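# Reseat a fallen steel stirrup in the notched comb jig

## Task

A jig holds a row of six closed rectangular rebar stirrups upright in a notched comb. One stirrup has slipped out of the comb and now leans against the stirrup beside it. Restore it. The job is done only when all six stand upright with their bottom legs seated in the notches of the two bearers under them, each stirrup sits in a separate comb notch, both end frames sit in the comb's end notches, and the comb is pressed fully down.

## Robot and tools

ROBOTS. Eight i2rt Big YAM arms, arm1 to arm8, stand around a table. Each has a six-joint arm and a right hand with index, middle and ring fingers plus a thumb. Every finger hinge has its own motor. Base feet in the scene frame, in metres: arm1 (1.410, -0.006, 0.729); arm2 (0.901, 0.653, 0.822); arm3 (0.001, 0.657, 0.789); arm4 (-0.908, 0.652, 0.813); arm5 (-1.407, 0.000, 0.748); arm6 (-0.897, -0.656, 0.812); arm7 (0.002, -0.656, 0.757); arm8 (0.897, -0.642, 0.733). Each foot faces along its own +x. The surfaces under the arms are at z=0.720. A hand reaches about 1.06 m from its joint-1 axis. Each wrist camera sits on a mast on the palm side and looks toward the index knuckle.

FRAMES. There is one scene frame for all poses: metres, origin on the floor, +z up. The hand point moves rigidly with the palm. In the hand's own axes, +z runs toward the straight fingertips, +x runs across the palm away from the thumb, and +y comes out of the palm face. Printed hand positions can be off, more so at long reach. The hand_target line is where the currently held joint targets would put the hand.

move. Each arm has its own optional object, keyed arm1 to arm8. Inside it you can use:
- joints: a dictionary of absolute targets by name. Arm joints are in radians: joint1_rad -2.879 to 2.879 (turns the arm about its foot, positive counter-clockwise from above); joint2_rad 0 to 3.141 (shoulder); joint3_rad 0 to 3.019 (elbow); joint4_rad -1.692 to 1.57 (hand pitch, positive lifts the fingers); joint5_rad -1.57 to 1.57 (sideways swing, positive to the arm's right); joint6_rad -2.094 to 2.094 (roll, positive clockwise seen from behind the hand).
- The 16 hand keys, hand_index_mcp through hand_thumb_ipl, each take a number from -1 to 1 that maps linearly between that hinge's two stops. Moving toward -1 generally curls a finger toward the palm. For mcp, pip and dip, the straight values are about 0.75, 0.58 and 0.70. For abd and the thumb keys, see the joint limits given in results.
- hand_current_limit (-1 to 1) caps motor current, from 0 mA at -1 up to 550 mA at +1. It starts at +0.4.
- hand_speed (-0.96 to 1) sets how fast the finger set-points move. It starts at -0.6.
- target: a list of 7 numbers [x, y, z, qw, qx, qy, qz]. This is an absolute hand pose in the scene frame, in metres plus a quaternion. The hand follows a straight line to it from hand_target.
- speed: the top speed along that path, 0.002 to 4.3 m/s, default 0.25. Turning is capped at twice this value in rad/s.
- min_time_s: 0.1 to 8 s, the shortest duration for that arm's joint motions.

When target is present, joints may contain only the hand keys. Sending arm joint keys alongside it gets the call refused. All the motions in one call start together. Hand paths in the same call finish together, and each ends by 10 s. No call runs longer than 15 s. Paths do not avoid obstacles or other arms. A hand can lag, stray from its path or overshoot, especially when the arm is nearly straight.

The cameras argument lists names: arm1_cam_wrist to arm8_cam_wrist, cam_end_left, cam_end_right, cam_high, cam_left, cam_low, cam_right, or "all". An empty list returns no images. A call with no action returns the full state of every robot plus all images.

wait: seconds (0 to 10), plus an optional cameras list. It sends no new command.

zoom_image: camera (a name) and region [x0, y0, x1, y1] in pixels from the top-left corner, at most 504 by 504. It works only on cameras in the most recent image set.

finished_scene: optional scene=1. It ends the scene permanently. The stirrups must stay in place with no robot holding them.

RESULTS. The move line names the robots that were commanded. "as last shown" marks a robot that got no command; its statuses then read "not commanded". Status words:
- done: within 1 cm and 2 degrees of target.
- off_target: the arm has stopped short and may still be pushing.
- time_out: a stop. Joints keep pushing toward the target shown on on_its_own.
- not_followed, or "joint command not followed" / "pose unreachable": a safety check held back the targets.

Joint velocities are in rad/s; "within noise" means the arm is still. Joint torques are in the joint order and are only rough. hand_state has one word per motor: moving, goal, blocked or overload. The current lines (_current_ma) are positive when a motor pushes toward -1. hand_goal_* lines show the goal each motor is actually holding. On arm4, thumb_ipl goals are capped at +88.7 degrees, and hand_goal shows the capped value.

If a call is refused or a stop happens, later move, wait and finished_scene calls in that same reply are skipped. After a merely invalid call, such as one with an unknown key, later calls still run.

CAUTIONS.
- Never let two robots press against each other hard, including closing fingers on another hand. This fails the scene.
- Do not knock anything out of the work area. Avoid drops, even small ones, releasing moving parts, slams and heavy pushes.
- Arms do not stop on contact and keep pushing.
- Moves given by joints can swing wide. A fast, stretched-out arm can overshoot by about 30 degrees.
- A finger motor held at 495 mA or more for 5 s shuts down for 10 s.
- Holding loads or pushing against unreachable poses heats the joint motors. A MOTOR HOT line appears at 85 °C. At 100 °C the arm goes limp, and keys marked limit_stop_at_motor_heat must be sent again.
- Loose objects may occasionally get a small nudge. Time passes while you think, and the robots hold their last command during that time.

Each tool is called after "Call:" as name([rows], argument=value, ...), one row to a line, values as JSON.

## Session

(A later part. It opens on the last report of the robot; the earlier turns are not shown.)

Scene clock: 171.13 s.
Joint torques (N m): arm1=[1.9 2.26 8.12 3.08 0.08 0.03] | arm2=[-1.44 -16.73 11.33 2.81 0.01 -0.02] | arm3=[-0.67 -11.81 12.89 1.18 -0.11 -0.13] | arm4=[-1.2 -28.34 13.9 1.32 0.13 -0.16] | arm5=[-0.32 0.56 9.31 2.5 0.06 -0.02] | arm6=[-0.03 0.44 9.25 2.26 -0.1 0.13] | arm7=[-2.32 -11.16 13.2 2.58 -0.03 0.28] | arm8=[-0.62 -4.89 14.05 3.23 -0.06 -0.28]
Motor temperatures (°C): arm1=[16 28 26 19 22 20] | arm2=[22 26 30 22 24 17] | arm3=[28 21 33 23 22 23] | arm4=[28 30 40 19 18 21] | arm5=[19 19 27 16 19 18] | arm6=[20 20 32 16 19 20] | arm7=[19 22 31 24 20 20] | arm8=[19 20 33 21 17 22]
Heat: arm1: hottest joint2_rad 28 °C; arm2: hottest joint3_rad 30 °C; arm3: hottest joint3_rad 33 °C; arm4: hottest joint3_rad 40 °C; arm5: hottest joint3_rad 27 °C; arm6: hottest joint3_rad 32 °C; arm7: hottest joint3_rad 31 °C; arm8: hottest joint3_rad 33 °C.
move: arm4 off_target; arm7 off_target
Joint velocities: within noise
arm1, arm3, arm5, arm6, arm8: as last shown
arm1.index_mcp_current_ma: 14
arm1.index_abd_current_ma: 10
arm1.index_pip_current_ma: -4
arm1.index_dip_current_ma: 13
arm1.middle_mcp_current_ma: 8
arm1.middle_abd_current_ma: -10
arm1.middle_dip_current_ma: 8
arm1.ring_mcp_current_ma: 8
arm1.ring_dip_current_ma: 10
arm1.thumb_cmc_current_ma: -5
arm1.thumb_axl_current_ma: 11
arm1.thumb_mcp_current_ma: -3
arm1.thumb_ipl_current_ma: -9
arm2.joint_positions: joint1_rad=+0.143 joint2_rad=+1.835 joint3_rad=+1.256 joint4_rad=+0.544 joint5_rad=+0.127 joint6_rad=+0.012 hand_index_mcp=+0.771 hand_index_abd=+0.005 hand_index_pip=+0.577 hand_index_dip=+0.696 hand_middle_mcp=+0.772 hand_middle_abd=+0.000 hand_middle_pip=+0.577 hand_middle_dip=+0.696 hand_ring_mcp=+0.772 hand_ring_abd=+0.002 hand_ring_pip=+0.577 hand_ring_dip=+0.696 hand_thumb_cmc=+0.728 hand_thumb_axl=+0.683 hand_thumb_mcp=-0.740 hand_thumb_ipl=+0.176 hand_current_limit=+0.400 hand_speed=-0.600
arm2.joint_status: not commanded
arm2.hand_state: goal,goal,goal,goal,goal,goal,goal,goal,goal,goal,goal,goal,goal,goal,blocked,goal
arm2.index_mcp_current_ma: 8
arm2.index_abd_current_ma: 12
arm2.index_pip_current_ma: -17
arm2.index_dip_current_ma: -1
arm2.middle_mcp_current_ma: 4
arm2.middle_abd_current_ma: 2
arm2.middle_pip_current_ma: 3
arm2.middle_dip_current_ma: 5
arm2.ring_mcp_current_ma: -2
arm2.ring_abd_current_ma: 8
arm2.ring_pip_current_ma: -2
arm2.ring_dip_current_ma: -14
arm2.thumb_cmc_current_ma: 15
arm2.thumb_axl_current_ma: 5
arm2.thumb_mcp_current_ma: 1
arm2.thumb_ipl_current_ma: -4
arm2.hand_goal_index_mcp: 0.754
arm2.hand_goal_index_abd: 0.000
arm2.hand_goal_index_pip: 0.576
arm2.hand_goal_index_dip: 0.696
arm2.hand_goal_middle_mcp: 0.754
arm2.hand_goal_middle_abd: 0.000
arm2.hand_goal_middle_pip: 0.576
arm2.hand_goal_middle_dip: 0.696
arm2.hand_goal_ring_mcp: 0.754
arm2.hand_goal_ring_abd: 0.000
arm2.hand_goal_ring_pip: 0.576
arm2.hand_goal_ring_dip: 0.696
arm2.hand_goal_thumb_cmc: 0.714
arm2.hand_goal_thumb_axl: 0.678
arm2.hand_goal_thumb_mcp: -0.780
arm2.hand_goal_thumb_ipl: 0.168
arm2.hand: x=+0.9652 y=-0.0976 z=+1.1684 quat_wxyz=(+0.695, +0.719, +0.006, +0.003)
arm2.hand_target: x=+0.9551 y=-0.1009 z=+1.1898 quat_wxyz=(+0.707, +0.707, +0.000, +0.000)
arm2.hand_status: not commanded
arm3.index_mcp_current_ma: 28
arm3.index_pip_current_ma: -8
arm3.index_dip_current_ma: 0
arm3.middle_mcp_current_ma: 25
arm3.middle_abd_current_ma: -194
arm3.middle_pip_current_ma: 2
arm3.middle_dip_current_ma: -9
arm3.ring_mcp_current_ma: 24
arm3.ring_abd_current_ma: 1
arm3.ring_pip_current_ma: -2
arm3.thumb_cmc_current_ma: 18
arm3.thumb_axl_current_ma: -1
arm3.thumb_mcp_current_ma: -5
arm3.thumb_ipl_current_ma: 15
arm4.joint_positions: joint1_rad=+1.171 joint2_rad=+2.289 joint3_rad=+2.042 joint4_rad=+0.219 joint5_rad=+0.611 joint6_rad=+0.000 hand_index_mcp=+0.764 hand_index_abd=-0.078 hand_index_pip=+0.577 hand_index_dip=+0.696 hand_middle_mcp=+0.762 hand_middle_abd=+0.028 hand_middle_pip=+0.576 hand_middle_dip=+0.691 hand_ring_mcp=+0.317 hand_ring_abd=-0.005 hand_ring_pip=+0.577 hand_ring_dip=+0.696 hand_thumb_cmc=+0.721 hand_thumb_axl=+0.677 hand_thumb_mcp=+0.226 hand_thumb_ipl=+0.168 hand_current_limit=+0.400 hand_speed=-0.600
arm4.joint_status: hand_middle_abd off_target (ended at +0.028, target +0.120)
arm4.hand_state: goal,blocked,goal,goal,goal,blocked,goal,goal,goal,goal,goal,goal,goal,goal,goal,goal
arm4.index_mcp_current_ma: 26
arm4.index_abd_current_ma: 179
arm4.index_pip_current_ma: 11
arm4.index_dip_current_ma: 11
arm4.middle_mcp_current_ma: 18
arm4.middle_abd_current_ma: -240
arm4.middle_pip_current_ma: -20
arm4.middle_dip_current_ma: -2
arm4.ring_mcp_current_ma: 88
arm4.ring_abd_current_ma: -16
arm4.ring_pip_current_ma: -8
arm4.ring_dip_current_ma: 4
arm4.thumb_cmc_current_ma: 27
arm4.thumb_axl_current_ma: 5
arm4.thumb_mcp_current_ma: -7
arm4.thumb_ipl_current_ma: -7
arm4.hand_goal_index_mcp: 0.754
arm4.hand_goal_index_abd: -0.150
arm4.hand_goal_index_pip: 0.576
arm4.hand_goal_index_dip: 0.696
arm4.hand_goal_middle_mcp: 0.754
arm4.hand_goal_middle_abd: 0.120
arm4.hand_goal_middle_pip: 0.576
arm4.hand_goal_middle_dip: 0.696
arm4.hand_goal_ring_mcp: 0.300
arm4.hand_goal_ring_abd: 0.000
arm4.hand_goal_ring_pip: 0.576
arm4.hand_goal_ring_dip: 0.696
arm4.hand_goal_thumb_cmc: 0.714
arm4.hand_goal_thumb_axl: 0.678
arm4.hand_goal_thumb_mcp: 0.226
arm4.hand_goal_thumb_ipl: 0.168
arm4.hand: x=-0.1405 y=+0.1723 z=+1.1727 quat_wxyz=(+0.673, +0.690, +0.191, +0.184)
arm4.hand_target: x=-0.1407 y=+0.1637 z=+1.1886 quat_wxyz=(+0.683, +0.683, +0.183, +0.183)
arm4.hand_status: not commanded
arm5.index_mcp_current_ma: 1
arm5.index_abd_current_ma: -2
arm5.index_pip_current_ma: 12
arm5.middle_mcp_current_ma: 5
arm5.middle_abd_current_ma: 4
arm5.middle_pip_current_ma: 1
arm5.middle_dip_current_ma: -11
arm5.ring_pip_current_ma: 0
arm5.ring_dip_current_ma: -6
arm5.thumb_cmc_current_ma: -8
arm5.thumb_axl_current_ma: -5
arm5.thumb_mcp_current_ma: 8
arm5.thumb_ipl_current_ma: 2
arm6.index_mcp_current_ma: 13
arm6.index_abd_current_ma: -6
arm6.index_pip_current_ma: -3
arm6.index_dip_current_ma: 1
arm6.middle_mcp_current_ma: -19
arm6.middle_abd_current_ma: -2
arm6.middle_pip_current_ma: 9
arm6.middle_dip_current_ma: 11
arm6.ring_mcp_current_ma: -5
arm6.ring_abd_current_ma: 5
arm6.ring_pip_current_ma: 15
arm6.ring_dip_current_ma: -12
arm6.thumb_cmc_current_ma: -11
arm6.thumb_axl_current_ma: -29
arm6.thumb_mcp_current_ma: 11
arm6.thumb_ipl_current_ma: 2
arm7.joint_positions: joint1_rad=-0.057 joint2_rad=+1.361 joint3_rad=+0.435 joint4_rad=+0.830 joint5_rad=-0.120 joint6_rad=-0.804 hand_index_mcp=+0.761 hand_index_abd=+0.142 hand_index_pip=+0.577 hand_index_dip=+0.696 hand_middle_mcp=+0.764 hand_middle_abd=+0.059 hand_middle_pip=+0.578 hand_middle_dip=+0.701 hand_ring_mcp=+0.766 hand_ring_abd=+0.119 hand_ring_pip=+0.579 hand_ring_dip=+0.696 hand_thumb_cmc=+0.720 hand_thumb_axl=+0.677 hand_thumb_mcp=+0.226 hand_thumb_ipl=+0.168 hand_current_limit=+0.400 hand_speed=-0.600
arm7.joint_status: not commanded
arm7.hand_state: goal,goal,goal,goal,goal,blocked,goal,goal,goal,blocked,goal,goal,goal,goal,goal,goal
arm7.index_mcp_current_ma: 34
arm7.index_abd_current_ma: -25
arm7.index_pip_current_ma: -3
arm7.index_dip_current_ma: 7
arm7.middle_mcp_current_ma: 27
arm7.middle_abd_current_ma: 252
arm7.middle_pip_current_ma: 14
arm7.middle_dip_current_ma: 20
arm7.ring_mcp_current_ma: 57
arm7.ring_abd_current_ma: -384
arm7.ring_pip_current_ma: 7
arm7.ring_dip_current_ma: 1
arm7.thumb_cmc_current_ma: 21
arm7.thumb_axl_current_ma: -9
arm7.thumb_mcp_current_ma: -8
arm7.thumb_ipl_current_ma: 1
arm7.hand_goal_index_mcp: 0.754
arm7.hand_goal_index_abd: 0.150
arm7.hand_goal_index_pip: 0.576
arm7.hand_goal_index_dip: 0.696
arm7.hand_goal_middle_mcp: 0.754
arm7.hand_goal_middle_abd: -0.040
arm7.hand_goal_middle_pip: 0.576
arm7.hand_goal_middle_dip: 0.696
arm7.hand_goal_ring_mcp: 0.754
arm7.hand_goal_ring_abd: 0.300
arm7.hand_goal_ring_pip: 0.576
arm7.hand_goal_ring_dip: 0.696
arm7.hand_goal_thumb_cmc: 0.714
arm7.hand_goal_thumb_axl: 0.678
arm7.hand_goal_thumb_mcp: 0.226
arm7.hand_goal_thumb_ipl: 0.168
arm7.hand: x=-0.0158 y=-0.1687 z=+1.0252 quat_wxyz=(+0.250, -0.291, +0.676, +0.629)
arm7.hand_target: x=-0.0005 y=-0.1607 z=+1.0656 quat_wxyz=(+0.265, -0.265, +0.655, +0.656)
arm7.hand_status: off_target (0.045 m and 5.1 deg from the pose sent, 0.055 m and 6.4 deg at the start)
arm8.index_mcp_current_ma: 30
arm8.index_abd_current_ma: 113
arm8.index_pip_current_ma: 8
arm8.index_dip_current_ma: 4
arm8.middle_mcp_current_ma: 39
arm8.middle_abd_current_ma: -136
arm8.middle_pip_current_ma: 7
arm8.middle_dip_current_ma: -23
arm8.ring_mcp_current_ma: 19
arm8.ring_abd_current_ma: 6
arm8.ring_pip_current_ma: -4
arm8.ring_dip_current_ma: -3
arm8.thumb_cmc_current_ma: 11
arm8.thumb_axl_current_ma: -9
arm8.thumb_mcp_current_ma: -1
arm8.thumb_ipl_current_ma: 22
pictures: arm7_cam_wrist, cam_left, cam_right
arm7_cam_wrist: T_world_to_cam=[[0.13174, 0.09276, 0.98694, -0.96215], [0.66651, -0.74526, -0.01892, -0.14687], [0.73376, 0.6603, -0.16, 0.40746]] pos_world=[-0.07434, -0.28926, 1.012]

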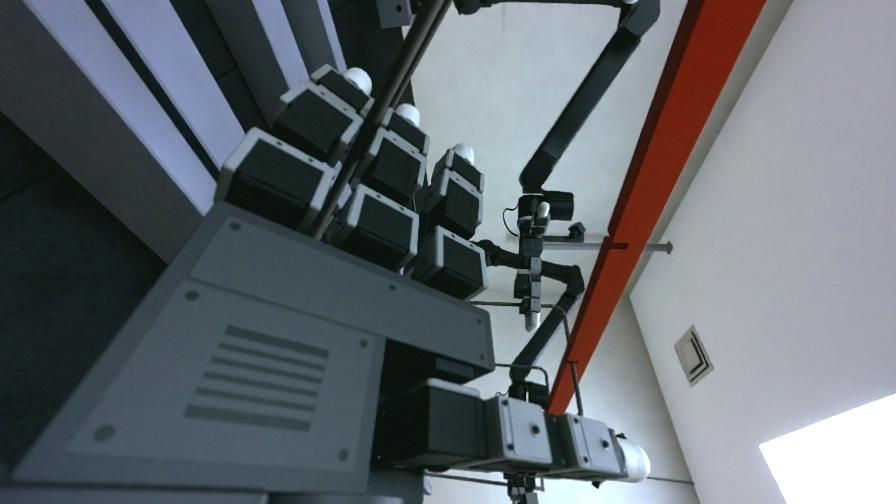

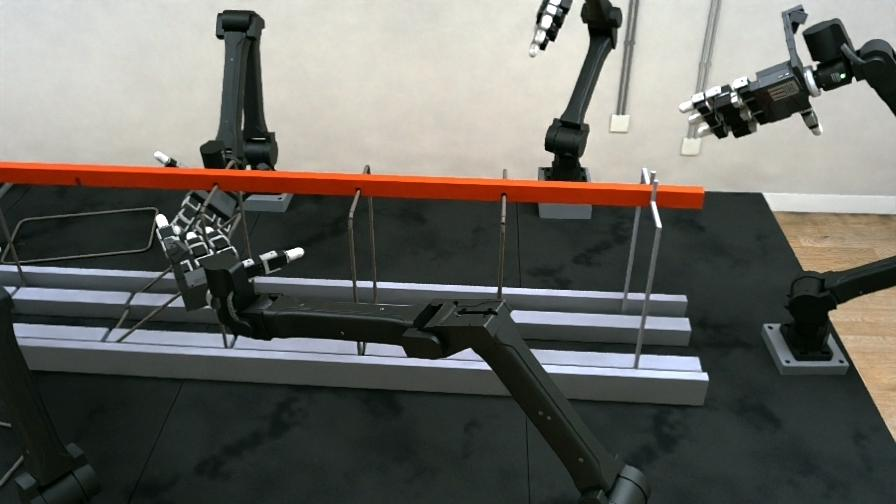

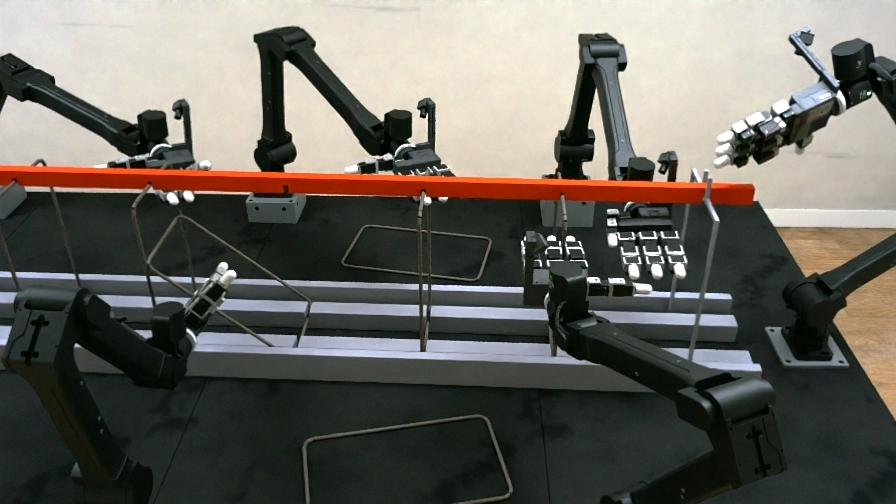

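Call:
move(cameras=["arm4_cam_wrist", "cam_left", "arm3_cam_wrist", "cam_low", "cam_end_left", "arm6_cam_wrist"])

Call:
zoom_image(camera="arm4_cam_wrist", region=[370, 80, 570, 220])

Call:
zoom_image(camera="cam_left", region=[90, 160, 260, 360])

Call:
zoom_image(camera="cam_low", region=[330, 120, 480, 250])

Call:
zoom_image(camera="arm6_cam_wrist", region=[500, 0, 896, 250])

Scene clock: 173.13 s.
Joint torques (N m): arm1=[1.44 2.14 8.03 3.08 0.1 0] | arm2=[-1.44 -16.79 11.36 2.76 0 -0.02] | arm3=[-0.67 -11.81 12.89 1.18 -0.11 -0.13] | arm4=[-1.49 -28.92 13.76 1.55 0.1 -0.19] | arm5=[-0.32 0.56 9.31 2.48 0.06 -0.03] | arm6=[-0.03 0.44 9.26 2.26 -0.11 0.13] | arm7=[-2.37 -10.99 13.19 2.56 -0.02 0.28] | arm8=[-0.44 -5.13 14.06 3.23 -0.07 -0.27]
Motor temperatures (°C): arm1=[16 28 26 19 22 20] | arm2=[22 26 30 22 24 17] | arm3=[28 21 33 23 22 23] | arm4=[28 30 40 19 18 21] | arm5=[19 19 27 16 19 18] | arm6=[20 20 32 16 19 20] | arm7=[19 22 31 24 20 20] | arm8=[19 20 33 21 17 22]
Heat: arm1: hottest joint2_rad 28 °C; arm2: hottest joint3_rad 30 °C; arm3: hottest joint3_rad 33 °C; arm4: hottest joint3_rad 40 °C; arm5: hottest joint3_rad 27 °C; arm6: hottest joint3_rad 32 °C; arm7: hottest joint3_rad 31 °C; arm8: hottest joint3_rad 33 °C.
Joint velocities: within noise
arm1.joint_positions: joint1_rad=+0.242 joint2_rad=+0.555 joint3_rad=+1.408 joint4_rad=-1.215 joint5_rad=-0.003 joint6_rad=+1.053 hand_index_mcp=+0.769 hand_index_abd=+0.001 hand_index_pip=+0.577 hand_index_dip=+0.696 hand_middle_mcp=+0.769 hand_middle_abd=+0.002 hand_middle_pip=+0.577 hand_middle_dip=+0.696 hand_ring_mcp=+0.772 hand_ring_abd=+0.001 hand_ring_pip=+0.577 hand_ring_dip=+0.696 hand_thumb_cmc=+0.728 hand_thumb_axl=+0.677 hand_thumb_mcp=+0.224 hand_thumb_ipl=+0.168 hand_current_limit=+0.400 hand_speed=-0.600
arm1.joint_status: not commanded
arm1.hand_state: goal,goal,goal,goal,goal,goal,goal,goal,goal,goal,goal,goal,goal,goal,goal,goal
arm1.index_mcp_current_ma: 12
arm1.index_abd_current_ma: 4
arm1.index_pip_current_ma: 10
arm1.index_dip_current_ma: -3
arm1.middle_mcp_current_ma: 7
arm1.middle_abd_current_ma: -10
arm1.middle_pip_current_ma: -5
arm1.middle_dip_current_ma: 4
arm1.ring_mcp_current_ma: 14
arm1.ring_abd_current_ma: -6
arm1.ring_pip_current_ma: -5
arm1.ring_dip_current_ma: 10
arm1.thumb_cmc_current_ma: -5
arm1.thumb_axl_current_ma: 14
arm1.thumb_mcp_current_ma: 6
arm1.thumb_ipl_current_ma: 4
arm1.hand_goal_index_mcp: 0.754
arm1.hand_goal_index_abd: 0.000
arm1.hand_goal_index_pip: 0.576
arm1.hand_goal_index_dip: 0.696
arm1.hand_goal_middle_mcp: 0.754
arm1.hand_goal_middle_abd: 0.000
arm1.hand_goal_middle_pip: 0.576
arm1.hand_goal_middle_dip: 0.696
arm1.hand_goal_ring_mcp: 0.754
arm1.hand_goal_ring_abd: 0.000
arm1.hand_goal_ring_pip: 0.576
arm1.hand_goal_ring_dip: 0.696
arm1.hand_goal_thumb_cmc: 0.714
arm1.hand_goal_thumb_axl: 0.678
arm1.hand_goal_thumb_mcp: 0.226
arm1.hand_goal_thumb_ipl: 0.168
arm1.hand: x=+1.1657 y=+0.0276 z=+1.3357 quat_wxyz=(+0.562, +0.304, -0.765, -0.071) (m; scene frame)
arm1.hand_target: x=+1.1648 y=+0.0262 z=+1.3383 quat_wxyz=(+0.572, +0.302, -0.760, -0.069) (m; scene frame)
arm1.hand_status: not commanded
arm2.joint_positions: joint1_rad=+0.143 joint2_rad=+1.835 joint3_rad=+1.256 joint4_rad=+0.544 joint5_rad=+0.127 joint6_rad=+0.012 hand_index_mcp=+0.771 hand_index_abd=+0.005 hand_index_pip=+0.577 hand_index_dip=+0.696 hand_middle_mcp=+0.772 hand_middle_abd=+0.000 hand_middle_pip=+0.577 hand_middle_dip=+0.696 hand_ring_mcp=+0.772 hand_ring_abd=+0.002 hand_ring_pip=+0.577 hand_ring_dip=+0.696 hand_thumb_cmc=+0.728 hand_thumb_axl=+0.683 hand_thumb_mcp=-0.740 hand_thumb_ipl=+0.176 hand_current_limit=+0.400 hand_speed=-0.600
arm2.joint_status: not commanded
arm2.hand_state: goal,goal,goal,goal,goal,goal,goal,goal,goal,goal,goal,goal,goal,goal,blocked,goal
arm2.index_mcp_current_ma: -12
arm2.index_abd_current_ma: 7
arm2.index_pip_current_ma: -4
arm2.index_dip_current_ma: 0
arm2.middle_mcp_current_ma: 2
arm2.middle_abd_current_ma: 10
arm2.middle_pip_current_ma: 10
arm2.middle_dip_current_ma: -10
arm2.ring_mcp_current_ma: -7
arm2.ring_abd_current_ma: 4
arm2.ring_pip_current_ma: 7
arm2.ring_dip_current_ma: -11
arm2.thumb_cmc_current_ma: 16
arm2.thumb_axl_current_ma: 14
arm2.thumb_mcp_current_ma: 3
arm2.thumb_ipl_current_ma: 2
arm2.hand_goal_index_mcp: 0.754
arm2.hand_goal_index_abd: 0.000
arm2.hand_goal_index_pip: 0.576
arm2.hand_goal_index_dip: 0.696
arm2.hand_goal_middle_mcp: 0.754
arm2.hand_goal_middle_abd: 0.000
arm2.hand_goal_middle_pip: 0.576
arm2.hand_goal_middle_dip: 0.696
arm2.hand_goal_ring_mcp: 0.754
arm2.hand_goal_ring_abd: 0.000
arm2.hand_goal_ring_pip: 0.576
arm2.hand_goal_ring_dip: 0.696
arm2.hand_goal_thumb_cmc: 0.714
arm2.hand_goal_thumb_axl: 0.678
arm2.hand_goal_thumb_mcp: -0.780
arm2.hand_goal_thumb_ipl: 0.168
arm2.hand: x=+0.9652 y=-0.0976 z=+1.1684 quat_wxyz=(+0.695, +0.719, +0.006, +0.003) (m; scene frame)
arm2.hand_target: x=+0.9551 y=-0.1009 z=+1.1898 quat_wxyz=(+0.707, +0.707, +0.000, +0.000) (m; scene frame)
arm2.hand_status: not commanded
arm3.joint_positions: joint1_rad=+0.961 joint2_rad=+1.684 joint3_rad=+1.118 joint4_rad=+0.548 joint5_rad=+0.481 joint6_rad=+0.004 hand_index_mcp=+0.771 hand_index_abd=-0.032 hand_index_pip=+0.577 hand_index_dip=+0.696 hand_middle_mcp=+0.769 hand_middle_abd=+0.030 hand_middle_pip=+0.577 hand_middle_dip=+0.696 hand_ring_mcp=+0.768 hand_ring_abd=+0.001 hand_ring_pip=+0.577 hand_ring_dip=+0.696 hand_thumb_cmc=+0.728 hand_thumb_axl=+0.677 hand_thumb_mcp=+0.228 hand_thumb_ipl=+0.168 hand_current_limit=+0.400 hand_speed=-0.600
arm3.joint_status: not commanded
arm3.hand_state: goal,blocked,goal,goal,goal,blocked,goal,goal,goal,goal,goal,goal,goal,goal,goal,goal
arm3.index_mcp_current_ma: 26
arm3.index_abd_current_ma: 119
arm3.index_pip_current_ma: -5
arm3.index_dip_current_ma: -1
arm3.middle_mcp_current_ma: 23
arm3.middle_abd_current_ma: -193
arm3.middle_pip_current_ma: -1
arm3.middle_dip_current_ma: -8
arm3.ring_mcp_current_ma: 26
arm3.ring_abd_current_ma: 5
arm3.ring_pip_current_ma: 0
arm3.ring_dip_current_ma: -2
arm3.thumb_cmc_current_ma: 19
arm3.thumb_axl_current_ma: 1
arm3.thumb_mcp_current_ma: -1
arm3.thumb_ipl_current_ma: 8
arm3.hand_goal_index_mcp: 0.754
arm3.hand_goal_index_abd: -0.150
arm3.hand_goal_index_pip: 0.576
arm3.hand_goal_index_dip: 0.696
arm3.hand_goal_middle_mcp: 0.754
arm3.hand_goal_middle_abd: 0.190
arm3.hand_goal_middle_pip: 0.576
arm3.hand_goal_middle_dip: 0.696
arm3.hand_goal_ring_mcp: 0.754
arm3.hand_goal_ring_abd: 0.000
arm3.hand_goal_ring_pip: 0.576
arm3.hand_goal_ring_dip: 0.696
arm3.hand_goal_thumb_cmc: 0.714
arm3.hand_goal_thumb_axl: 0.678
arm3.hand_goal_thumb_mcp: 0.226
arm3.hand_goal_thumb_ipl: 0.168
arm3.hand: x=+0.4760 y=+0.1779 z=+1.1754 quat_wxyz=(+0.690, +0.689, +0.157, +0.157) (m; scene frame)
arm3.hand_target: x=+0.4800 y=+0.1635 z=+1.1768 quat_wxyz=(+0.690, +0.690, +0.153, +0.153) (m; scene frame)
arm3.hand_status: not commanded
arm4.joint_positions: joint1_rad=+1.171 joint2_rad=+2.289 joint3_rad=+2.042 joint4_rad=+0.219 joint5_rad=+0.611 joint6_rad=+0.000 hand_index_mcp=+0.764 hand_index_abd=-0.078 hand_index_pip=+0.577 hand_index_dip=+0.696 hand_middle_mcp=+0.762 hand_middle_abd=+0.028 hand_middle_pip=+0.576 hand_middle_dip=+0.691 hand_ring_mcp=+0.317 hand_ring_abd=-0.005 hand_ring_pip=+0.577 hand_ring_dip=+0.696 hand_thumb_cmc=+0.721 hand_thumb_axl=+0.677 hand_thumb_mcp=+0.226 hand_thumb_ipl=+0.168 hand_current_limit=+0.400 hand_speed=-0.600
arm4.joint_status: hand_middle_abd off_target (ended at +0.028, target +0.120)
arm4.hand_state: goal,blocked,goal,goal,goal,blocked,goal,goal,goal,goal,goal,goal,goal,goal,goal,goal
arm4.index_mcp_current_ma: 47
arm4.index_abd_current_ma: 185
arm4.index_pip_current_ma: 7
arm4.index_dip_current_ma: 1
arm4.middle_mcp_current_ma: 29
arm4.middle_abd_current_ma: -245
arm4.middle_pip_current_ma: -10
arm4.middle_dip_current_ma: -1
arm4.ring_mcp_current_ma: 81
arm4.ring_abd_current_ma: -2
arm4.ring_pip_current_ma: 9
arm4.ring_dip_current_ma: 0
arm4.thumb_cmc_current_ma: 36
arm4.thumb_axl_current_ma: 5
arm4.thumb_mcp_current_ma: 1
arm4.thumb_ipl_current_ma: -2
arm4.hand_goal_index_mcp: 0.754
arm4.hand_goal_index_abd: -0.150
arm4.hand_goal_index_pip: 0.576
arm4.hand_goal_index_dip: 0.696
arm4.hand_goal_middle_mcp: 0.754
arm4.hand_goal_middle_abd: 0.120
arm4.hand_goal_middle_pip: 0.576
arm4.hand_goal_middle_dip: 0.696
arm4.hand_goal_ring_mcp: 0.300
arm4.hand_goal_ring_abd: 0.000
arm4.hand_goal_ring_pip: 0.576
arm4.hand_goal_ring_dip: 0.696
arm4.hand_goal_thumb_cmc: 0.714
arm4.hand_goal_thumb_axl: 0.678
arm4.hand_goal_thumb_mcp: 0.226
arm4.hand_goal_thumb_ipl: 0.168
arm4.hand: x=-0.1405 y=+0.1723 z=+1.1727 quat_wxyz=(+0.673, +0.690, +0.191, +0.184) (m; scene frame)
arm4.hand_target: x=-0.1407 y=+0.1637 z=+1.1886 quat_wxyz=(+0.683, +0.683, +0.183, +0.183) (m; scene frame)
arm4.hand_status: not commanded
arm5.joint_positions: joint1_rad=-0.432 joint2_rad=+0.645 joint3_rad=+1.439 joint4_rad=-1.339 joint5_rad=-0.024 joint6_rad=+1.060 hand_index_mcp=+0.756 hand_index_abd=+0.000 hand_index_pip=+0.577 hand_index_dip=+0.696 hand_middle_mcp=+0.755 hand_middle_abd=+0.000 hand_middle_pip=+0.577 hand_middle_dip=+0.696 hand_ring_mcp=+0.755 hand_ring_abd=+0.000 hand_ring_pip=+0.577 hand_ring_dip=+0.696 hand_thumb_cmc=+0.716 hand_thumb_axl=+0.677 hand_thumb_mcp=+0.226 hand_thumb_ipl=+0.168 hand_current_limit=+0.400 hand_speed=-0.600
arm5.joint_status: not commanded
arm5.hand_state: goal,goal,goal,goal,goal,goal,goal,goal,goal,goal,goal,goal,goal,goal,goal,goal
arm5.index_mcp_current_ma: -4
arm5.index_abd_current_ma: -2
arm5.index_pip_current_ma: 8
arm5.index_dip_current_ma: -8
arm5.middle_mcp_current_ma: 8
arm5.middle_abd_current_ma: 1
arm5.middle_pip_current_ma: -2
arm5.middle_dip_current_ma: -6
arm5.ring_mcp_current_ma: -4
arm5.ring_abd_current_ma: -12
arm5.ring_pip_current_ma: 3
arm5.ring_dip_current_ma: 0
arm5.thumb_cmc_current_ma: -5
arm5.thumb_axl_current_ma: -8
arm5.thumb_mcp_current_ma: 10
arm5.thumb_ipl_current_ma: 5
arm5.hand_goal_index_mcp: 0.754
arm5.hand_goal_index_abd: 0.000
arm5.hand_goal_index_pip: 0.576
arm5.hand_goal_index_dip: 0.696
arm5.hand_goal_middle_mcp: 0.754
arm5.hand_goal_middle_abd: 0.000
arm5.hand_goal_middle_pip: 0.576
arm5.hand_goal_middle_dip: 0.696
arm5.hand_goal_ring_mcp: 0.754
arm5.hand_goal_ring_abd: 0.000
arm5.hand_goal_ring_pip: 0.576
arm5.hand_goal_ring_dip: 0.696
arm5.hand_goal_thumb_cmc: 0.714
arm5.hand_goal_thumb_axl: 0.678
arm5.hand_goal_thumb_mcp: 0.226
arm5.hand_goal_thumb_ipl: 0.168
arm5.hand: x=-1.2037 y=-0.1707 z=+1.3222 quat_wxyz=(+0.202, +0.869, +0.061, +0.447) (m; scene frame)
arm5.hand_target: x=-1.2066 y=-0.1696 z=+1.3357 quat_wxyz=(+0.208, +0.861, +0.061, +0.459) (m; scene frame)
arm5.hand_status: not commanded
arm6.joint_positions: joint1_rad=-0.427 joint2_rad=+0.616 joint3_rad=+1.414 joint4_rad=-1.179 joint5_rad=-0.072 joint6_rad=+1.122 hand_index_mcp=+0.754 hand_index_abd=+0.003 hand_index_pip=+0.577 hand_index_dip=+0.696 hand_middle_mcp=+0.754 hand_middle_abd=+0.002 hand_middle_pip=+0.577 hand_middle_dip=+0.696 hand_ring_mcp=+0.754 hand_ring_abd=+0.003 hand_ring_pip=+0.577 hand_ring_dip=+0.696 hand_thumb_cmc=+0.714 hand_thumb_axl=+0.677 hand_thumb_mcp=+0.226 hand_thumb_ipl=+0.168 hand_current_limit=+0.400 hand_speed=-0.600
arm6.joint_status: not commanded
arm6.hand_state: goal,goal,goal,goal,goal,goal,goal,goal,goal,goal,goal,goal,goal,goal,goal,goal
arm6.index_mcp_current_ma: -3
arm6.index_abd_current_ma: 2
arm6.index_pip_current_ma: 1
arm6.index_dip_current_ma: -2
arm6.middle_mcp_current_ma: -8
arm6.middle_abd_current_ma: 1
arm6.middle_pip_current_ma: -1
arm6.middle_dip_current_ma: 3
arm6.ring_mcp_current_ma: -13
arm6.ring_abd_current_ma: -13
arm6.ring_pip_current_ma: 7
arm6.ring_dip_current_ma: -5
arm6.thumb_cmc_current_ma: 5
arm6.thumb_axl_current_ma: -4
arm6.thumb_mcp_current_ma: 6
arm6.thumb_ipl_current_ma: -15
arm6.hand_goal_index_mcp: 0.754
arm6.hand_goal_index_abd: 0.000
arm6.hand_goal_index_pip: 0.576
arm6.hand_goal_index_dip: 0.696
arm6.hand_goal_middle_mcp: 0.754
arm6.hand_goal_middle_abd: 0.000
arm6.hand_goal_middle_pip: 0.576
arm6.hand_goal_middle_dip: 0.696
arm6.hand_goal_ring_mcp: 0.754
arm6.hand_goal_ring_abd: 0.000
arm6.hand_goal_ring_pip: 0.576
arm6.hand_goal_ring_dip: 0.696
arm6.hand_goal_thumb_cmc: 0.714
arm6.hand_goal_thumb_axl: 0.678
arm6.hand_goal_thumb_mcp: 0.226
arm6.hand_goal_thumb_ipl: 0.168
arm6.hand: x=-0.7181 y=-0.4521 z=+1.4107 quat_wxyz=(-0.228, +0.562, +0.607, +0.514) (m; scene frame)
arm6.hand_target: x=-0.7194 y=-0.4553 z=+1.4202 quat_wxyz=(-0.231, +0.558, +0.603, +0.522) (m; scene frame)
arm6.hand_status: not commanded
arm7.joint_positions: joint1_rad=-0.057 joint2_rad=+1.361 joint3_rad=+0.435 joint4_rad=+0.830 joint5_rad=-0.120 joint6_rad=-0.803 hand_index_mcp=+0.761 hand_index_abd=+0.142 hand_index_pip=+0.577 hand_index_dip=+0.696 hand_middle_mcp=+0.764 hand_middle_abd=+0.059 hand_middle_pip=+0.578 hand_middle_dip=+0.701 hand_ring_mcp=+0.766 hand_ring_abd=+0.119 hand_ring_pip=+0.579 hand_ring_dip=+0.696 hand_thumb_cmc=+0.720 hand_thumb_axl=+0.677 hand_thumb_mcp=+0.226 hand_thumb_ipl=+0.168 hand_current_limit=+0.400 hand_speed=-0.600
arm7.joint_status: not commanded
arm7.hand_state: goal,goal,goal,goal,goal,blocked,goal,goal,goal,blocked,goal,goal,goal,goal,goal,goal
arm7.index_mcp_current_ma: 36
arm7.index_abd_current_ma: -27
arm7.index_pip_current_ma: -5
arm7.index_dip_current_ma: 5
arm7.middle_mcp_current_ma: 28
arm7.middle_abd_current_ma: 250
arm7.middle_pip_current_ma: 11
arm7.middle_dip_current_ma: 18
arm7.ring_mcp_current_ma: 53
arm7.ring_abd_current_ma: -384
arm7.ring_pip_current_ma: 8
arm7.ring_dip_current_ma: 6
arm7.thumb_cmc_current_ma: 23
arm7.thumb_axl_current_ma: -7
arm7.thumb_mcp_current_ma: -11
arm7.thumb_ipl_current_ma: 5
arm7.hand_goal_index_mcp: 0.754
arm7.hand_goal_index_abd: 0.150
arm7.hand_goal_index_pip: 0.576
arm7.hand_goal_index_dip: 0.696
arm7.hand_goal_middle_mcp: 0.754
arm7.hand_goal_middle_abd: -0.040
arm7.hand_goal_middle_pip: 0.576
arm7.hand_goal_middle_dip: 0.696
arm7.hand_goal_ring_mcp: 0.754
arm7.hand_goal_ring_abd: 0.300
arm7.hand_goal_ring_pip: 0.576
arm7.hand_goal_ring_dip: 0.696
arm7.hand_goal_thumb_cmc: 0.714
arm7.hand_goal_thumb_axl: 0.678
arm7.hand_goal_thumb_mcp: 0.226
arm7.hand_goal_thumb_ipl: 0.168
arm7.hand: x=-0.0157 y=-0.1687 z=+1.0252 quat_wxyz=(+0.250, -0.291, +0.676, +0.630) (m; scene frame)
arm7.hand_target: x=-0.0005 y=-0.1607 z=+1.0656 quat_wxyz=(+0.265, -0.265, +0.655, +0.656) (m; scene frame)
arm7.hand_status: off_target (0.045 m and 5.1 deg from the pose sent, 0.055 m and 6.4 deg at the start)
arm8.joint_positions: joint1_rad=+0.401 joint2_rad=+1.012 joint3_rad=+0.651 joint4_rad=+0.296 joint5_rad=+0.411 joint6_rad=+0.018 hand_index_mcp=+0.785 hand_index_abd=-0.030 hand_index_pip=+0.577 hand_index_dip=+0.696 hand_middle_mcp=+0.783 hand_middle_abd=+0.036 hand_middle_pip=+0.577 hand_middle_dip=+0.696 hand_ring_mcp=+0.780 hand_ring_abd=-0.006 hand_ring_pip=+0.577 hand_ring_dip=+0.696 hand_thumb_cmc=+0.737 hand_thumb_axl=+0.677 hand_thumb_mcp=+0.225 hand_thumb_ipl=+0.168 hand_current_limit=+0.400 hand_speed=-0.600
arm8.joint_status: not commanded
arm8.hand_state: blocked,blocked,goal,goal,blocked,blocked,goal,goal,blocked,goal,goal,goal,blocked,goal,goal,goal
arm8.index_mcp_current_ma: 37
arm8.index_abd_current_ma: 108
arm8.index_pip_current_ma: 20
arm8.index_dip_current_ma: -2
arm8.middle_mcp_current_ma: 53
arm8.middle_abd_current_ma: -138
arm8.middle_pip_current_ma: 7
arm8.middle_dip_current_ma: 1
arm8.ring_mcp_current_ma: 38
arm8.ring_abd_current_ma: -17
arm8.ring_pip_current_ma: -5
arm8.ring_dip_current_ma: 13
arm8.thumb_cmc_current_ma: 25
arm8.thumb_axl_current_ma: -12
arm8.thumb_mcp_current_ma: -6
arm8.thumb_ipl_current_ma: 13
arm8.hand_goal_index_mcp: 0.754
arm8.hand_goal_index_abd: -0.150
arm8.hand_goal_index_pip: 0.576
arm8.hand_goal_index_dip: 0.696
arm8.hand_goal_middle_mcp: 0.754
arm8.hand_goal_middle_abd: 0.190
arm8.hand_goal_middle_pip: 0.576
arm8.hand_goal_middle_dip: 0.696
arm8.hand_goal_ring_mcp: 0.754
arm8.hand_goal_ring_abd: 0.000
arm8.hand_goal_ring_pip: 0.576
arm8.hand_goal_ring_dip: 0.696
arm8.hand_goal_thumb_cmc: 0.714
arm8.hand_goal_thumb_axl: 0.678
arm8.hand_goal_thumb_mcp: 0.226
arm8.hand_goal_thumb_ipl: 0.168
arm8.hand: x=+0.7898 y=-0.1822 z=+1.1568 quat_wxyz=(+0.002, -0.007, +0.726, +0.687) (m; scene frame)
arm8.hand_target: x=+0.7910 y=-0.1760 z=+1.1862 quat_wxyz=(+0.000, +0.000, +0.707, +0.707) (m; scene frame)
arm8.hand_status: not commanded
pictures: arm3_cam_wrist, arm4_cam_wrist, arm6_cam_wrist, cam_end_left, cam_left, cam_low
camera_calibration:
arm3_cam_wrist: T_world_to_cam=[[-0.71588, -0.28376, 0.63796, -0.33268], [-0.68612, 0.45527, -0.56743, 0.86454], [-0.12943, -0.84393, -0.52061, 0.95675]] pos_world=[0.47885, 0.31943, 1.20089]
arm4_cam_wrist: T_world_to_cam=[[-0.6828, -0.38343, 0.6219, -0.73028], [-0.72964, 0.40168, -0.55343, 0.43367], [-0.0376, -0.83165, -0.55403, 0.91505]] pos_world=[-0.14781, 0.30679, 1.20113]

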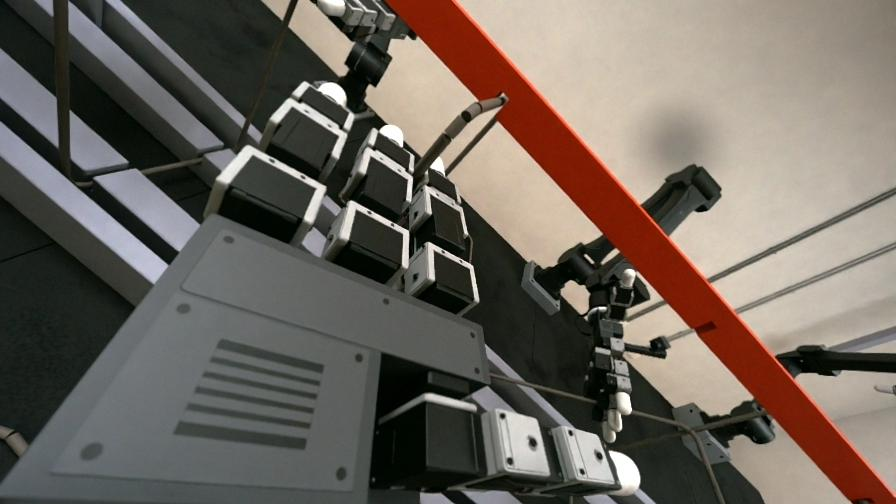

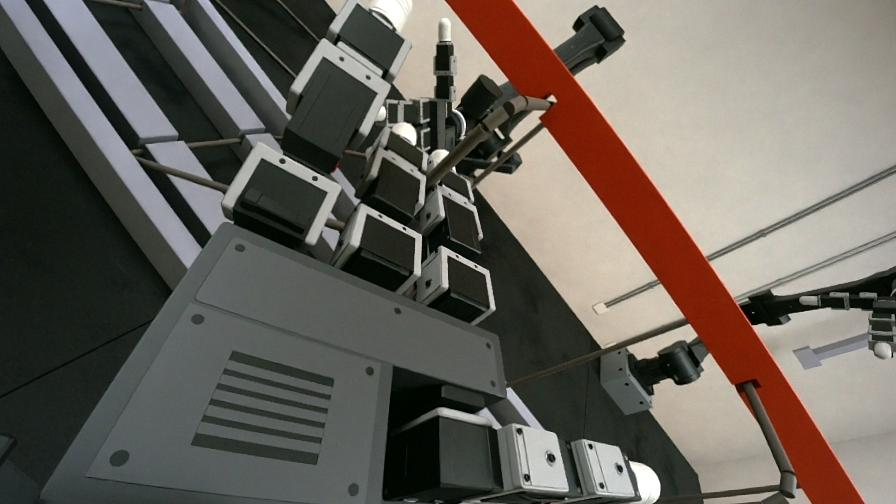

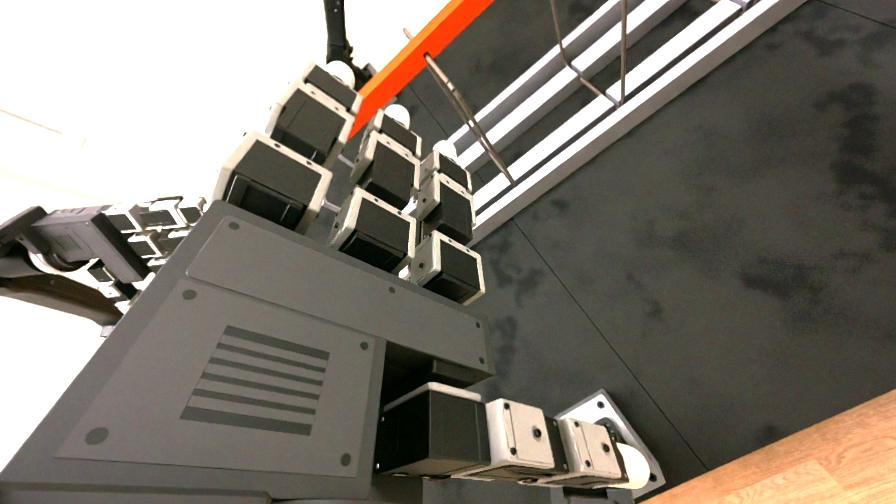

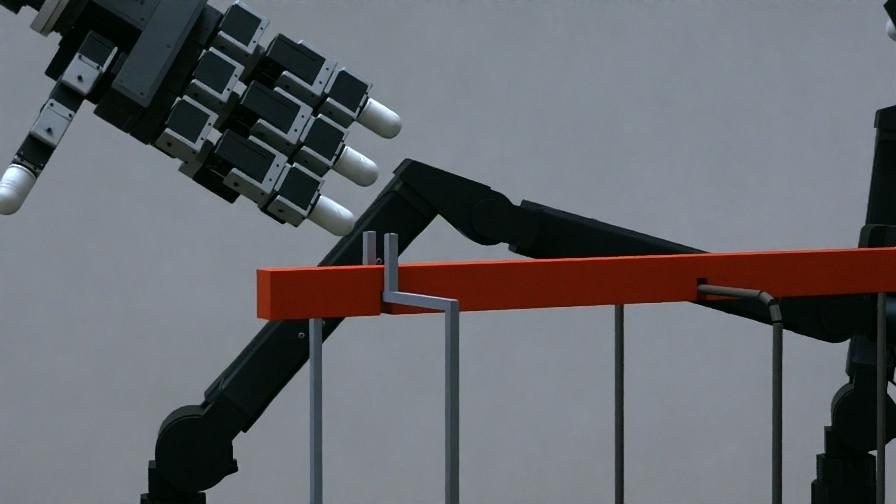

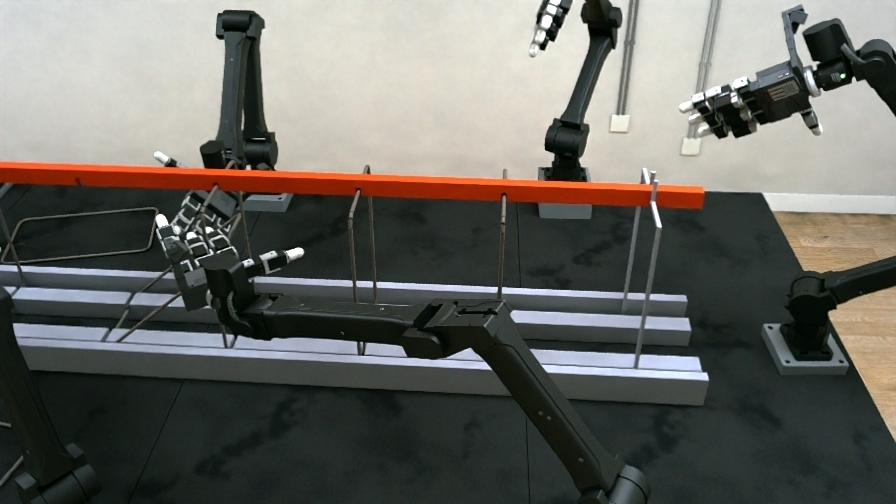

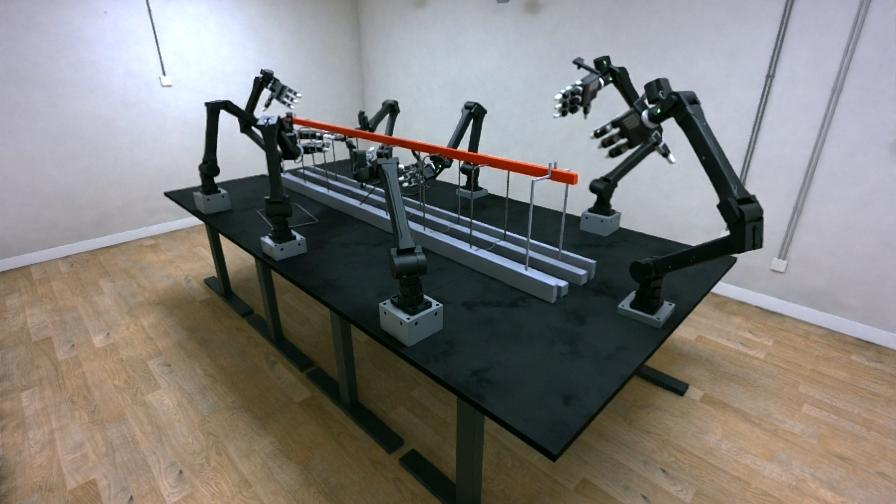

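Scaled by 2.520.

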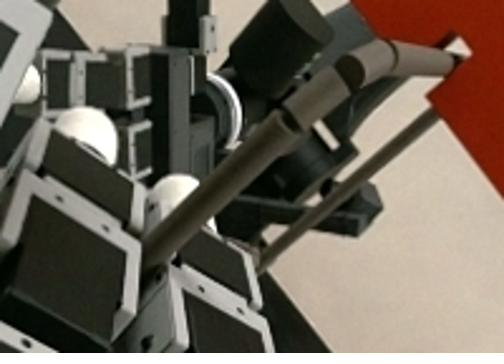

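Scaled by 2.520.

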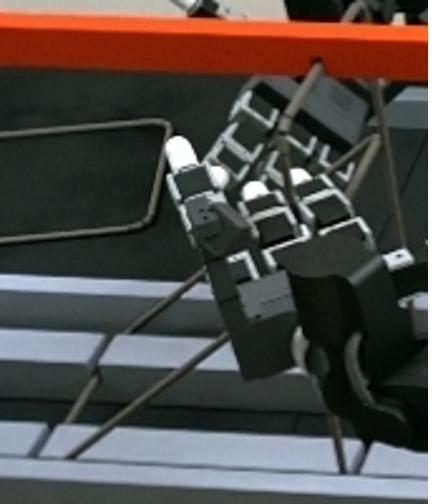

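Scaled by 3.360.

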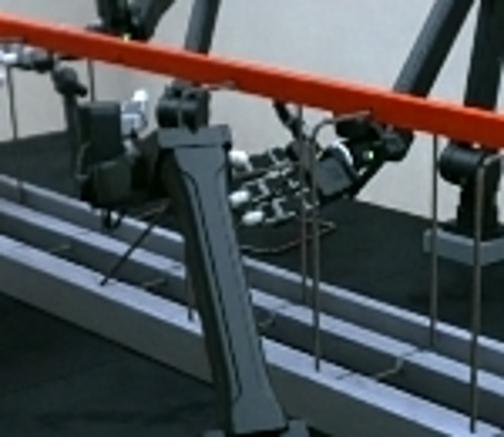

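Scaled by 1.273.

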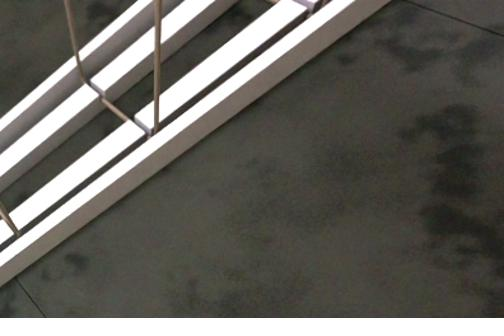

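Call:
move(arm7={"target": [0.025, -0.158, 1.087, 0.2302, -0.2302, 0.6686, 0.6686], "speed": 0.05}, cameras=["arm7_cam_wrist", "cam_right"])

Call:
zoom_image(camera="arm7_cam_wrist", region=[280, 0, 580, 250])

Call:
zoom_image(camera="cam_right", region=[110, 150, 340, 350])

Scene clock: 178.87 s.
Joint torques (N m): arm1=[1.38 2.2 8.01 2.97 0.12 0.03] | arm2=[-1.44 -16.67 11.33 2.77 -0.01 -0.03] | arm3=[-0.62 -11.81 12.9 1.18 -0.11 -0.13] | arm4=[-1.67 -28.22 13.74 1.47 0.12 -0.14] | arm5=[-0.32 0.56 9.31 2.48 0.06 -0.03] | arm6=[-0.03 0.5 9.25 2.26 -0.11 0.13] | arm7=[-2.26 -10.4 14.37 2.58 0.04 0.28] | arm8=[-0.62 -5.01 14.06 3.25 -0.06 -0.27]
Motor temperatures (°C): arm1=[16 28 26 19 21 20] | arm2=[22 27 30 22 24 17] | arm3=[28 21 34 23 22 23] | arm4=[28 30 39 19 18 21] | arm5=[19 19 27 16 19 18] | arm6=[20 20 32 16 19 20] | arm7=[19 23 32 24 20 20] | arm8=[19 20 33 21 17 22]
Heat: arm1: hottest joint2_rad 28 °C; arm2: hottest joint3_rad 30 °C; arm3: hottest joint3_rad 34 °C; arm4: hottest joint3_rad 39 °C; arm5: hottest joint3_rad 27 °C; arm6: hottest joint3_rad 32 °C; arm7: hottest joint3_rad 32 °C; arm8: hottest joint3_rad 33 °C.
move: arm7 off_target
Joint velocities: within noise
arm1, arm2, arm3, arm4, arm5, arm6, arm8: as last shown
arm1.index_mcp_current_ma: 7
arm1.index_abd_current_ma: 6
arm1.index_pip_current_ma: -3
arm1.index_dip_current_ma: 5
arm1.middle_mcp_current_ma: 9
arm1.middle_abd_current_ma: -8
arm1.middle_pip_current_ma: -7
arm1.middle_dip_current_ma: -2
arm1.ring_mcp_current_ma: 18
arm1.ring_abd_current_ma: -7
arm1.ring_pip_current_ma: -3
arm1.ring_dip_current_ma: 4
arm1.thumb_cmc_current_ma: -14
arm1.thumb_axl_current_ma: 13
arm1.thumb_mcp_current_ma: 7
arm1.thumb_ipl_current_ma: -1
arm2.index_mcp_current_ma: -6
arm2.index_abd_current_ma: 9
arm2.index_pip_current_ma: -5
arm2.index_dip_current_ma: 1
arm2.middle_mcp_current_ma: 3
arm2.middle_abd_current_ma: 7
arm2.middle_pip_current_ma: 9
arm2.middle_dip_current_ma: -8
arm2.ring_mcp_current_ma: -16
arm2.ring_abd_current_ma: 11
arm2.ring_pip_current_ma: 2
arm2.ring_dip_current_ma: -16
arm2.thumb_cmc_current_ma: 4
arm2.thumb_axl_current_ma: 6
arm2.thumb_ipl_current_ma: -5
arm3.index_mcp_current_ma: 24
arm3.index_abd_current_ma: 125
arm3.index_pip_current_ma: -7
arm3.index_dip_current_ma: -4
arm3.middle_mcp_current_ma: 21
arm3.middle_abd_current_ma: -191
arm3.middle_pip_current_ma: 3
arm3.middle_dip_current_ma: -10
arm3.ring_abd_current_ma: -1
arm3.ring_pip_current_ma: -5
arm3.ring_dip_current_ma: -5
arm3.thumb_cmc_current_ma: 20
arm3.thumb_axl_current_ma: 2
arm3.thumb_mcp_current_ma: 1
arm4.index_mcp_current_ma: 38
arm4.index_abd_current_ma: 177
arm4.index_pip_current_ma: 10
arm4.index_dip_current_ma: -6
arm4.middle_mcp_current_ma: 28
arm4.middle_abd_current_ma: -233
arm4.middle_pip_current_ma: -7
arm4.middle_dip_current_ma: -10
arm4.ring_abd_current_ma: -8
arm4.ring_pip_current_ma: -6
arm4.ring_dip_current_ma: -7
arm4.thumb_cmc_current_ma: 35
arm4.thumb_axl_current_ma: -1
arm4.thumb_mcp_current_ma: -6
arm4.thumb_ipl_current_ma: 3
arm5.index_mcp_current_ma: -5
arm5.index_abd_current_ma: -4
arm5.index_pip_current_ma: 11
arm5.index_dip_current_ma: -3
arm5.middle_mcp_current_ma: 5
arm5.middle_abd_current_ma: -3
arm5.middle_pip_current_ma: 5
arm5.middle_dip_current_ma: -5
arm5.ring_mcp_current_ma: -8
arm5.ring_abd_current_ma: -7
arm5.ring_pip_current_ma: 0
arm5.ring_dip_current_ma: 2
arm5.thumb_cmc_current_ma: -6
arm5.thumb_axl_current_ma: -6
arm5.thumb_mcp_current_ma: 9
arm5.thumb_ipl_current_ma: 4
arm6.index_mcp_current_ma: 4
arm6.index_abd_current_ma: -4
arm6.index_pip_current_ma: -4
arm6.index_dip_current_ma: -1
arm6.middle_mcp_current_ma: -6
arm6.middle_pip_current_ma: 16
arm6.middle_dip_current_ma: -4
arm6.ring_mcp_current_ma: 3
arm6.ring_abd_current_ma: -6
arm6.ring_pip_current_ma: 21
arm6.ring_dip_current_ma: -15
arm6.thumb_cmc_current_ma: 8
arm6.thumb_axl_current_ma: 0
arm6.thumb_mcp_current_ma: 4
arm6.thumb_ipl_current_ma: -3
arm7.joint_positions: joint1_rad=-0.107 joint2_rad=+1.312 joint3_rad=+0.452 joint4_rad=+0.760 joint5_rad=-0.172 joint6_rad=-0.701 hand_index_mcp=+0.762 hand_index_abd=+0.142 hand_index_pip=+0.577 hand_index_dip=+0.696 hand_middle_mcp=+0.762 hand_middle_abd=+0.067 hand_middle_pip=+0.578 hand_middle_dip=+0.700 hand_ring_mcp=+0.767 hand_ring_abd=+0.118 hand_ring_pip=+0.579 hand_ring_dip=+0.692 hand_thumb_cmc=+0.720 hand_thumb_axl=+0.677 hand_thumb_mcp=+0.226 hand_thumb_ipl=+0.168 hand_current_limit=+0.400 hand_speed=-0.600
arm7.joint_status: not commanded
arm7.hand_state: goal,goal,goal,goal,goal,blocked,goal,goal,goal,blocked,goal,goal,goal,goal,goal,goal
arm7.index_mcp_current_ma: 37
arm7.index_abd_current_ma: -29
arm7.index_pip_current_ma: -9
arm7.index_dip_current_ma: 4
arm7.middle_mcp_current_ma: 17
arm7.middle_abd_current_ma: 268
arm7.middle_pip_current_ma: 13
arm7.middle_dip_current_ma: 18
arm7.ring_mcp_current_ma: 57
arm7.ring_abd_current_ma: -378
arm7.ring_pip_current_ma: 3
arm7.ring_dip_current_ma: -10
arm7.thumb_cmc_current_ma: 23
arm7.thumb_axl_current_ma: -4
arm7.thumb_mcp_current_ma: -5
arm7.thumb_ipl_current_ma: -1
arm7.hand_goal_index_mcp: 0.754
arm7.hand_goal_index_abd: 0.150
arm7.hand_goal_index_pip: 0.576
arm7.hand_goal_index_dip: 0.696
arm7.hand_goal_middle_mcp: 0.754
arm7.hand_goal_middle_abd: -0.040
arm7.hand_goal_middle_pip: 0.576
arm7.hand_goal_middle_dip: 0.696
arm7.hand_goal_ring_mcp: 0.754
arm7.hand_goal_ring_abd: 0.300
arm7.hand_goal_ring_pip: 0.576
arm7.hand_goal_ring_dip: 0.696
arm7.hand_goal_thumb_cmc: 0.714
arm7.hand_goal_thumb_axl: 0.678
arm7.hand_goal_thumb_mcp: 0.226
arm7.hand_goal_thumb_ipl: 0.168
arm7.hand: x=+0.0080 y=-0.1694 z=+1.0436 quat_wxyz=(+0.215, -0.255, +0.691, +0.642)
arm7.hand_target: x=+0.0243 y=-0.1613 z=+1.0866 quat_wxyz=(+0.230, -0.231, +0.668, +0.669)
arm7.hand_status: off_target (0.048 m and 5.2 deg from the pose sent, 0.075 m and 8.6 deg at the start)
arm8.index_mcp_current_ma: 23
arm8.index_abd_current_ma: 110
arm8.index_pip_current_ma: 10
arm8.index_dip_current_ma: 8
arm8.middle_mcp_current_ma: 45
arm8.middle_abd_current_ma: -134
arm8.middle_pip_current_ma: 2
arm8.middle_dip_current_ma: 7
arm8.ring_mcp_current_ma: 24
arm8.ring_abd_current_ma: -1
arm8.ring_pip_current_ma: -3
arm8.ring_dip_current_ma: -7
arm8.thumb_cmc_current_ma: 27
arm8.thumb_axl_current_ma: 4
arm8.thumb_mcp_current_ma: -14
arm8.thumb_ipl_current_ma: 4
arm7_cam_wrist: T_world_to_cam=[[0.23717, 0.09693, 0.96662, -0.96234], [0.65611, -0.74978, -0.0858, -0.09368], [0.71643, 0.65455, -0.24142, 0.47758]] pos_world=[-0.05245, -0.28956, 1.03748]

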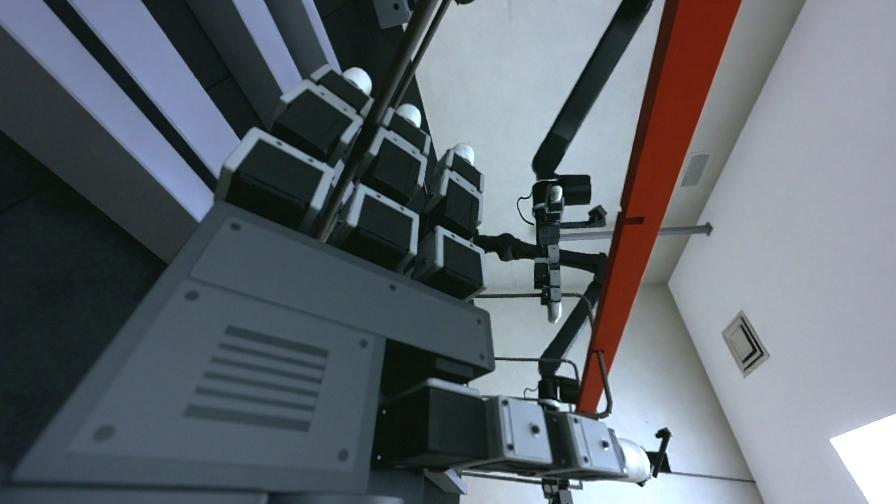

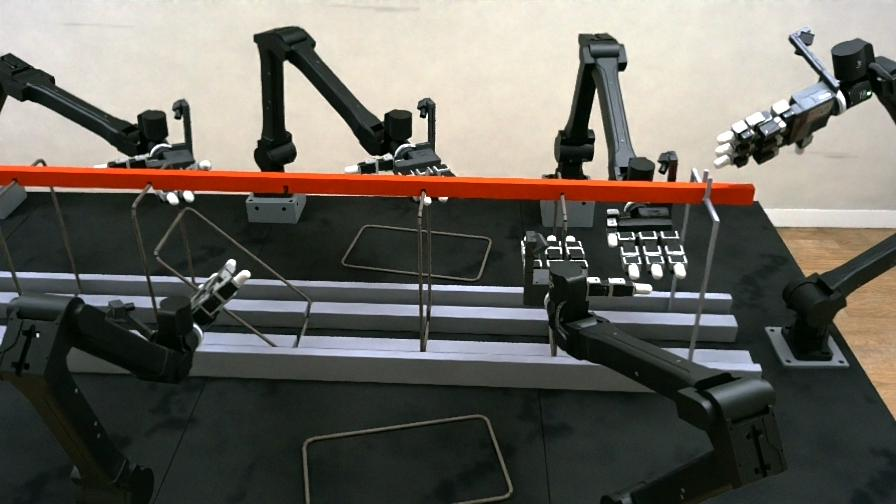

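Scaled by 1.680.

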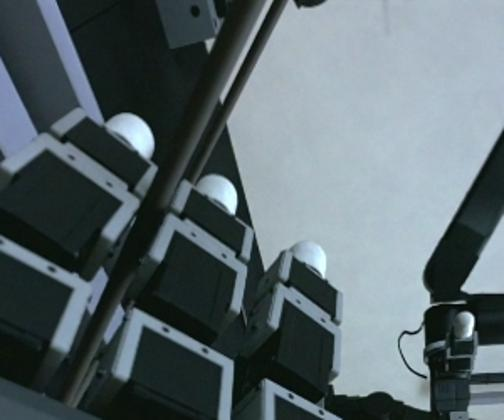

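Scaled by 2.191.

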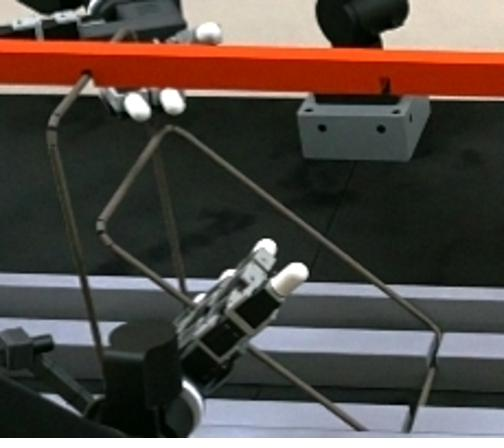

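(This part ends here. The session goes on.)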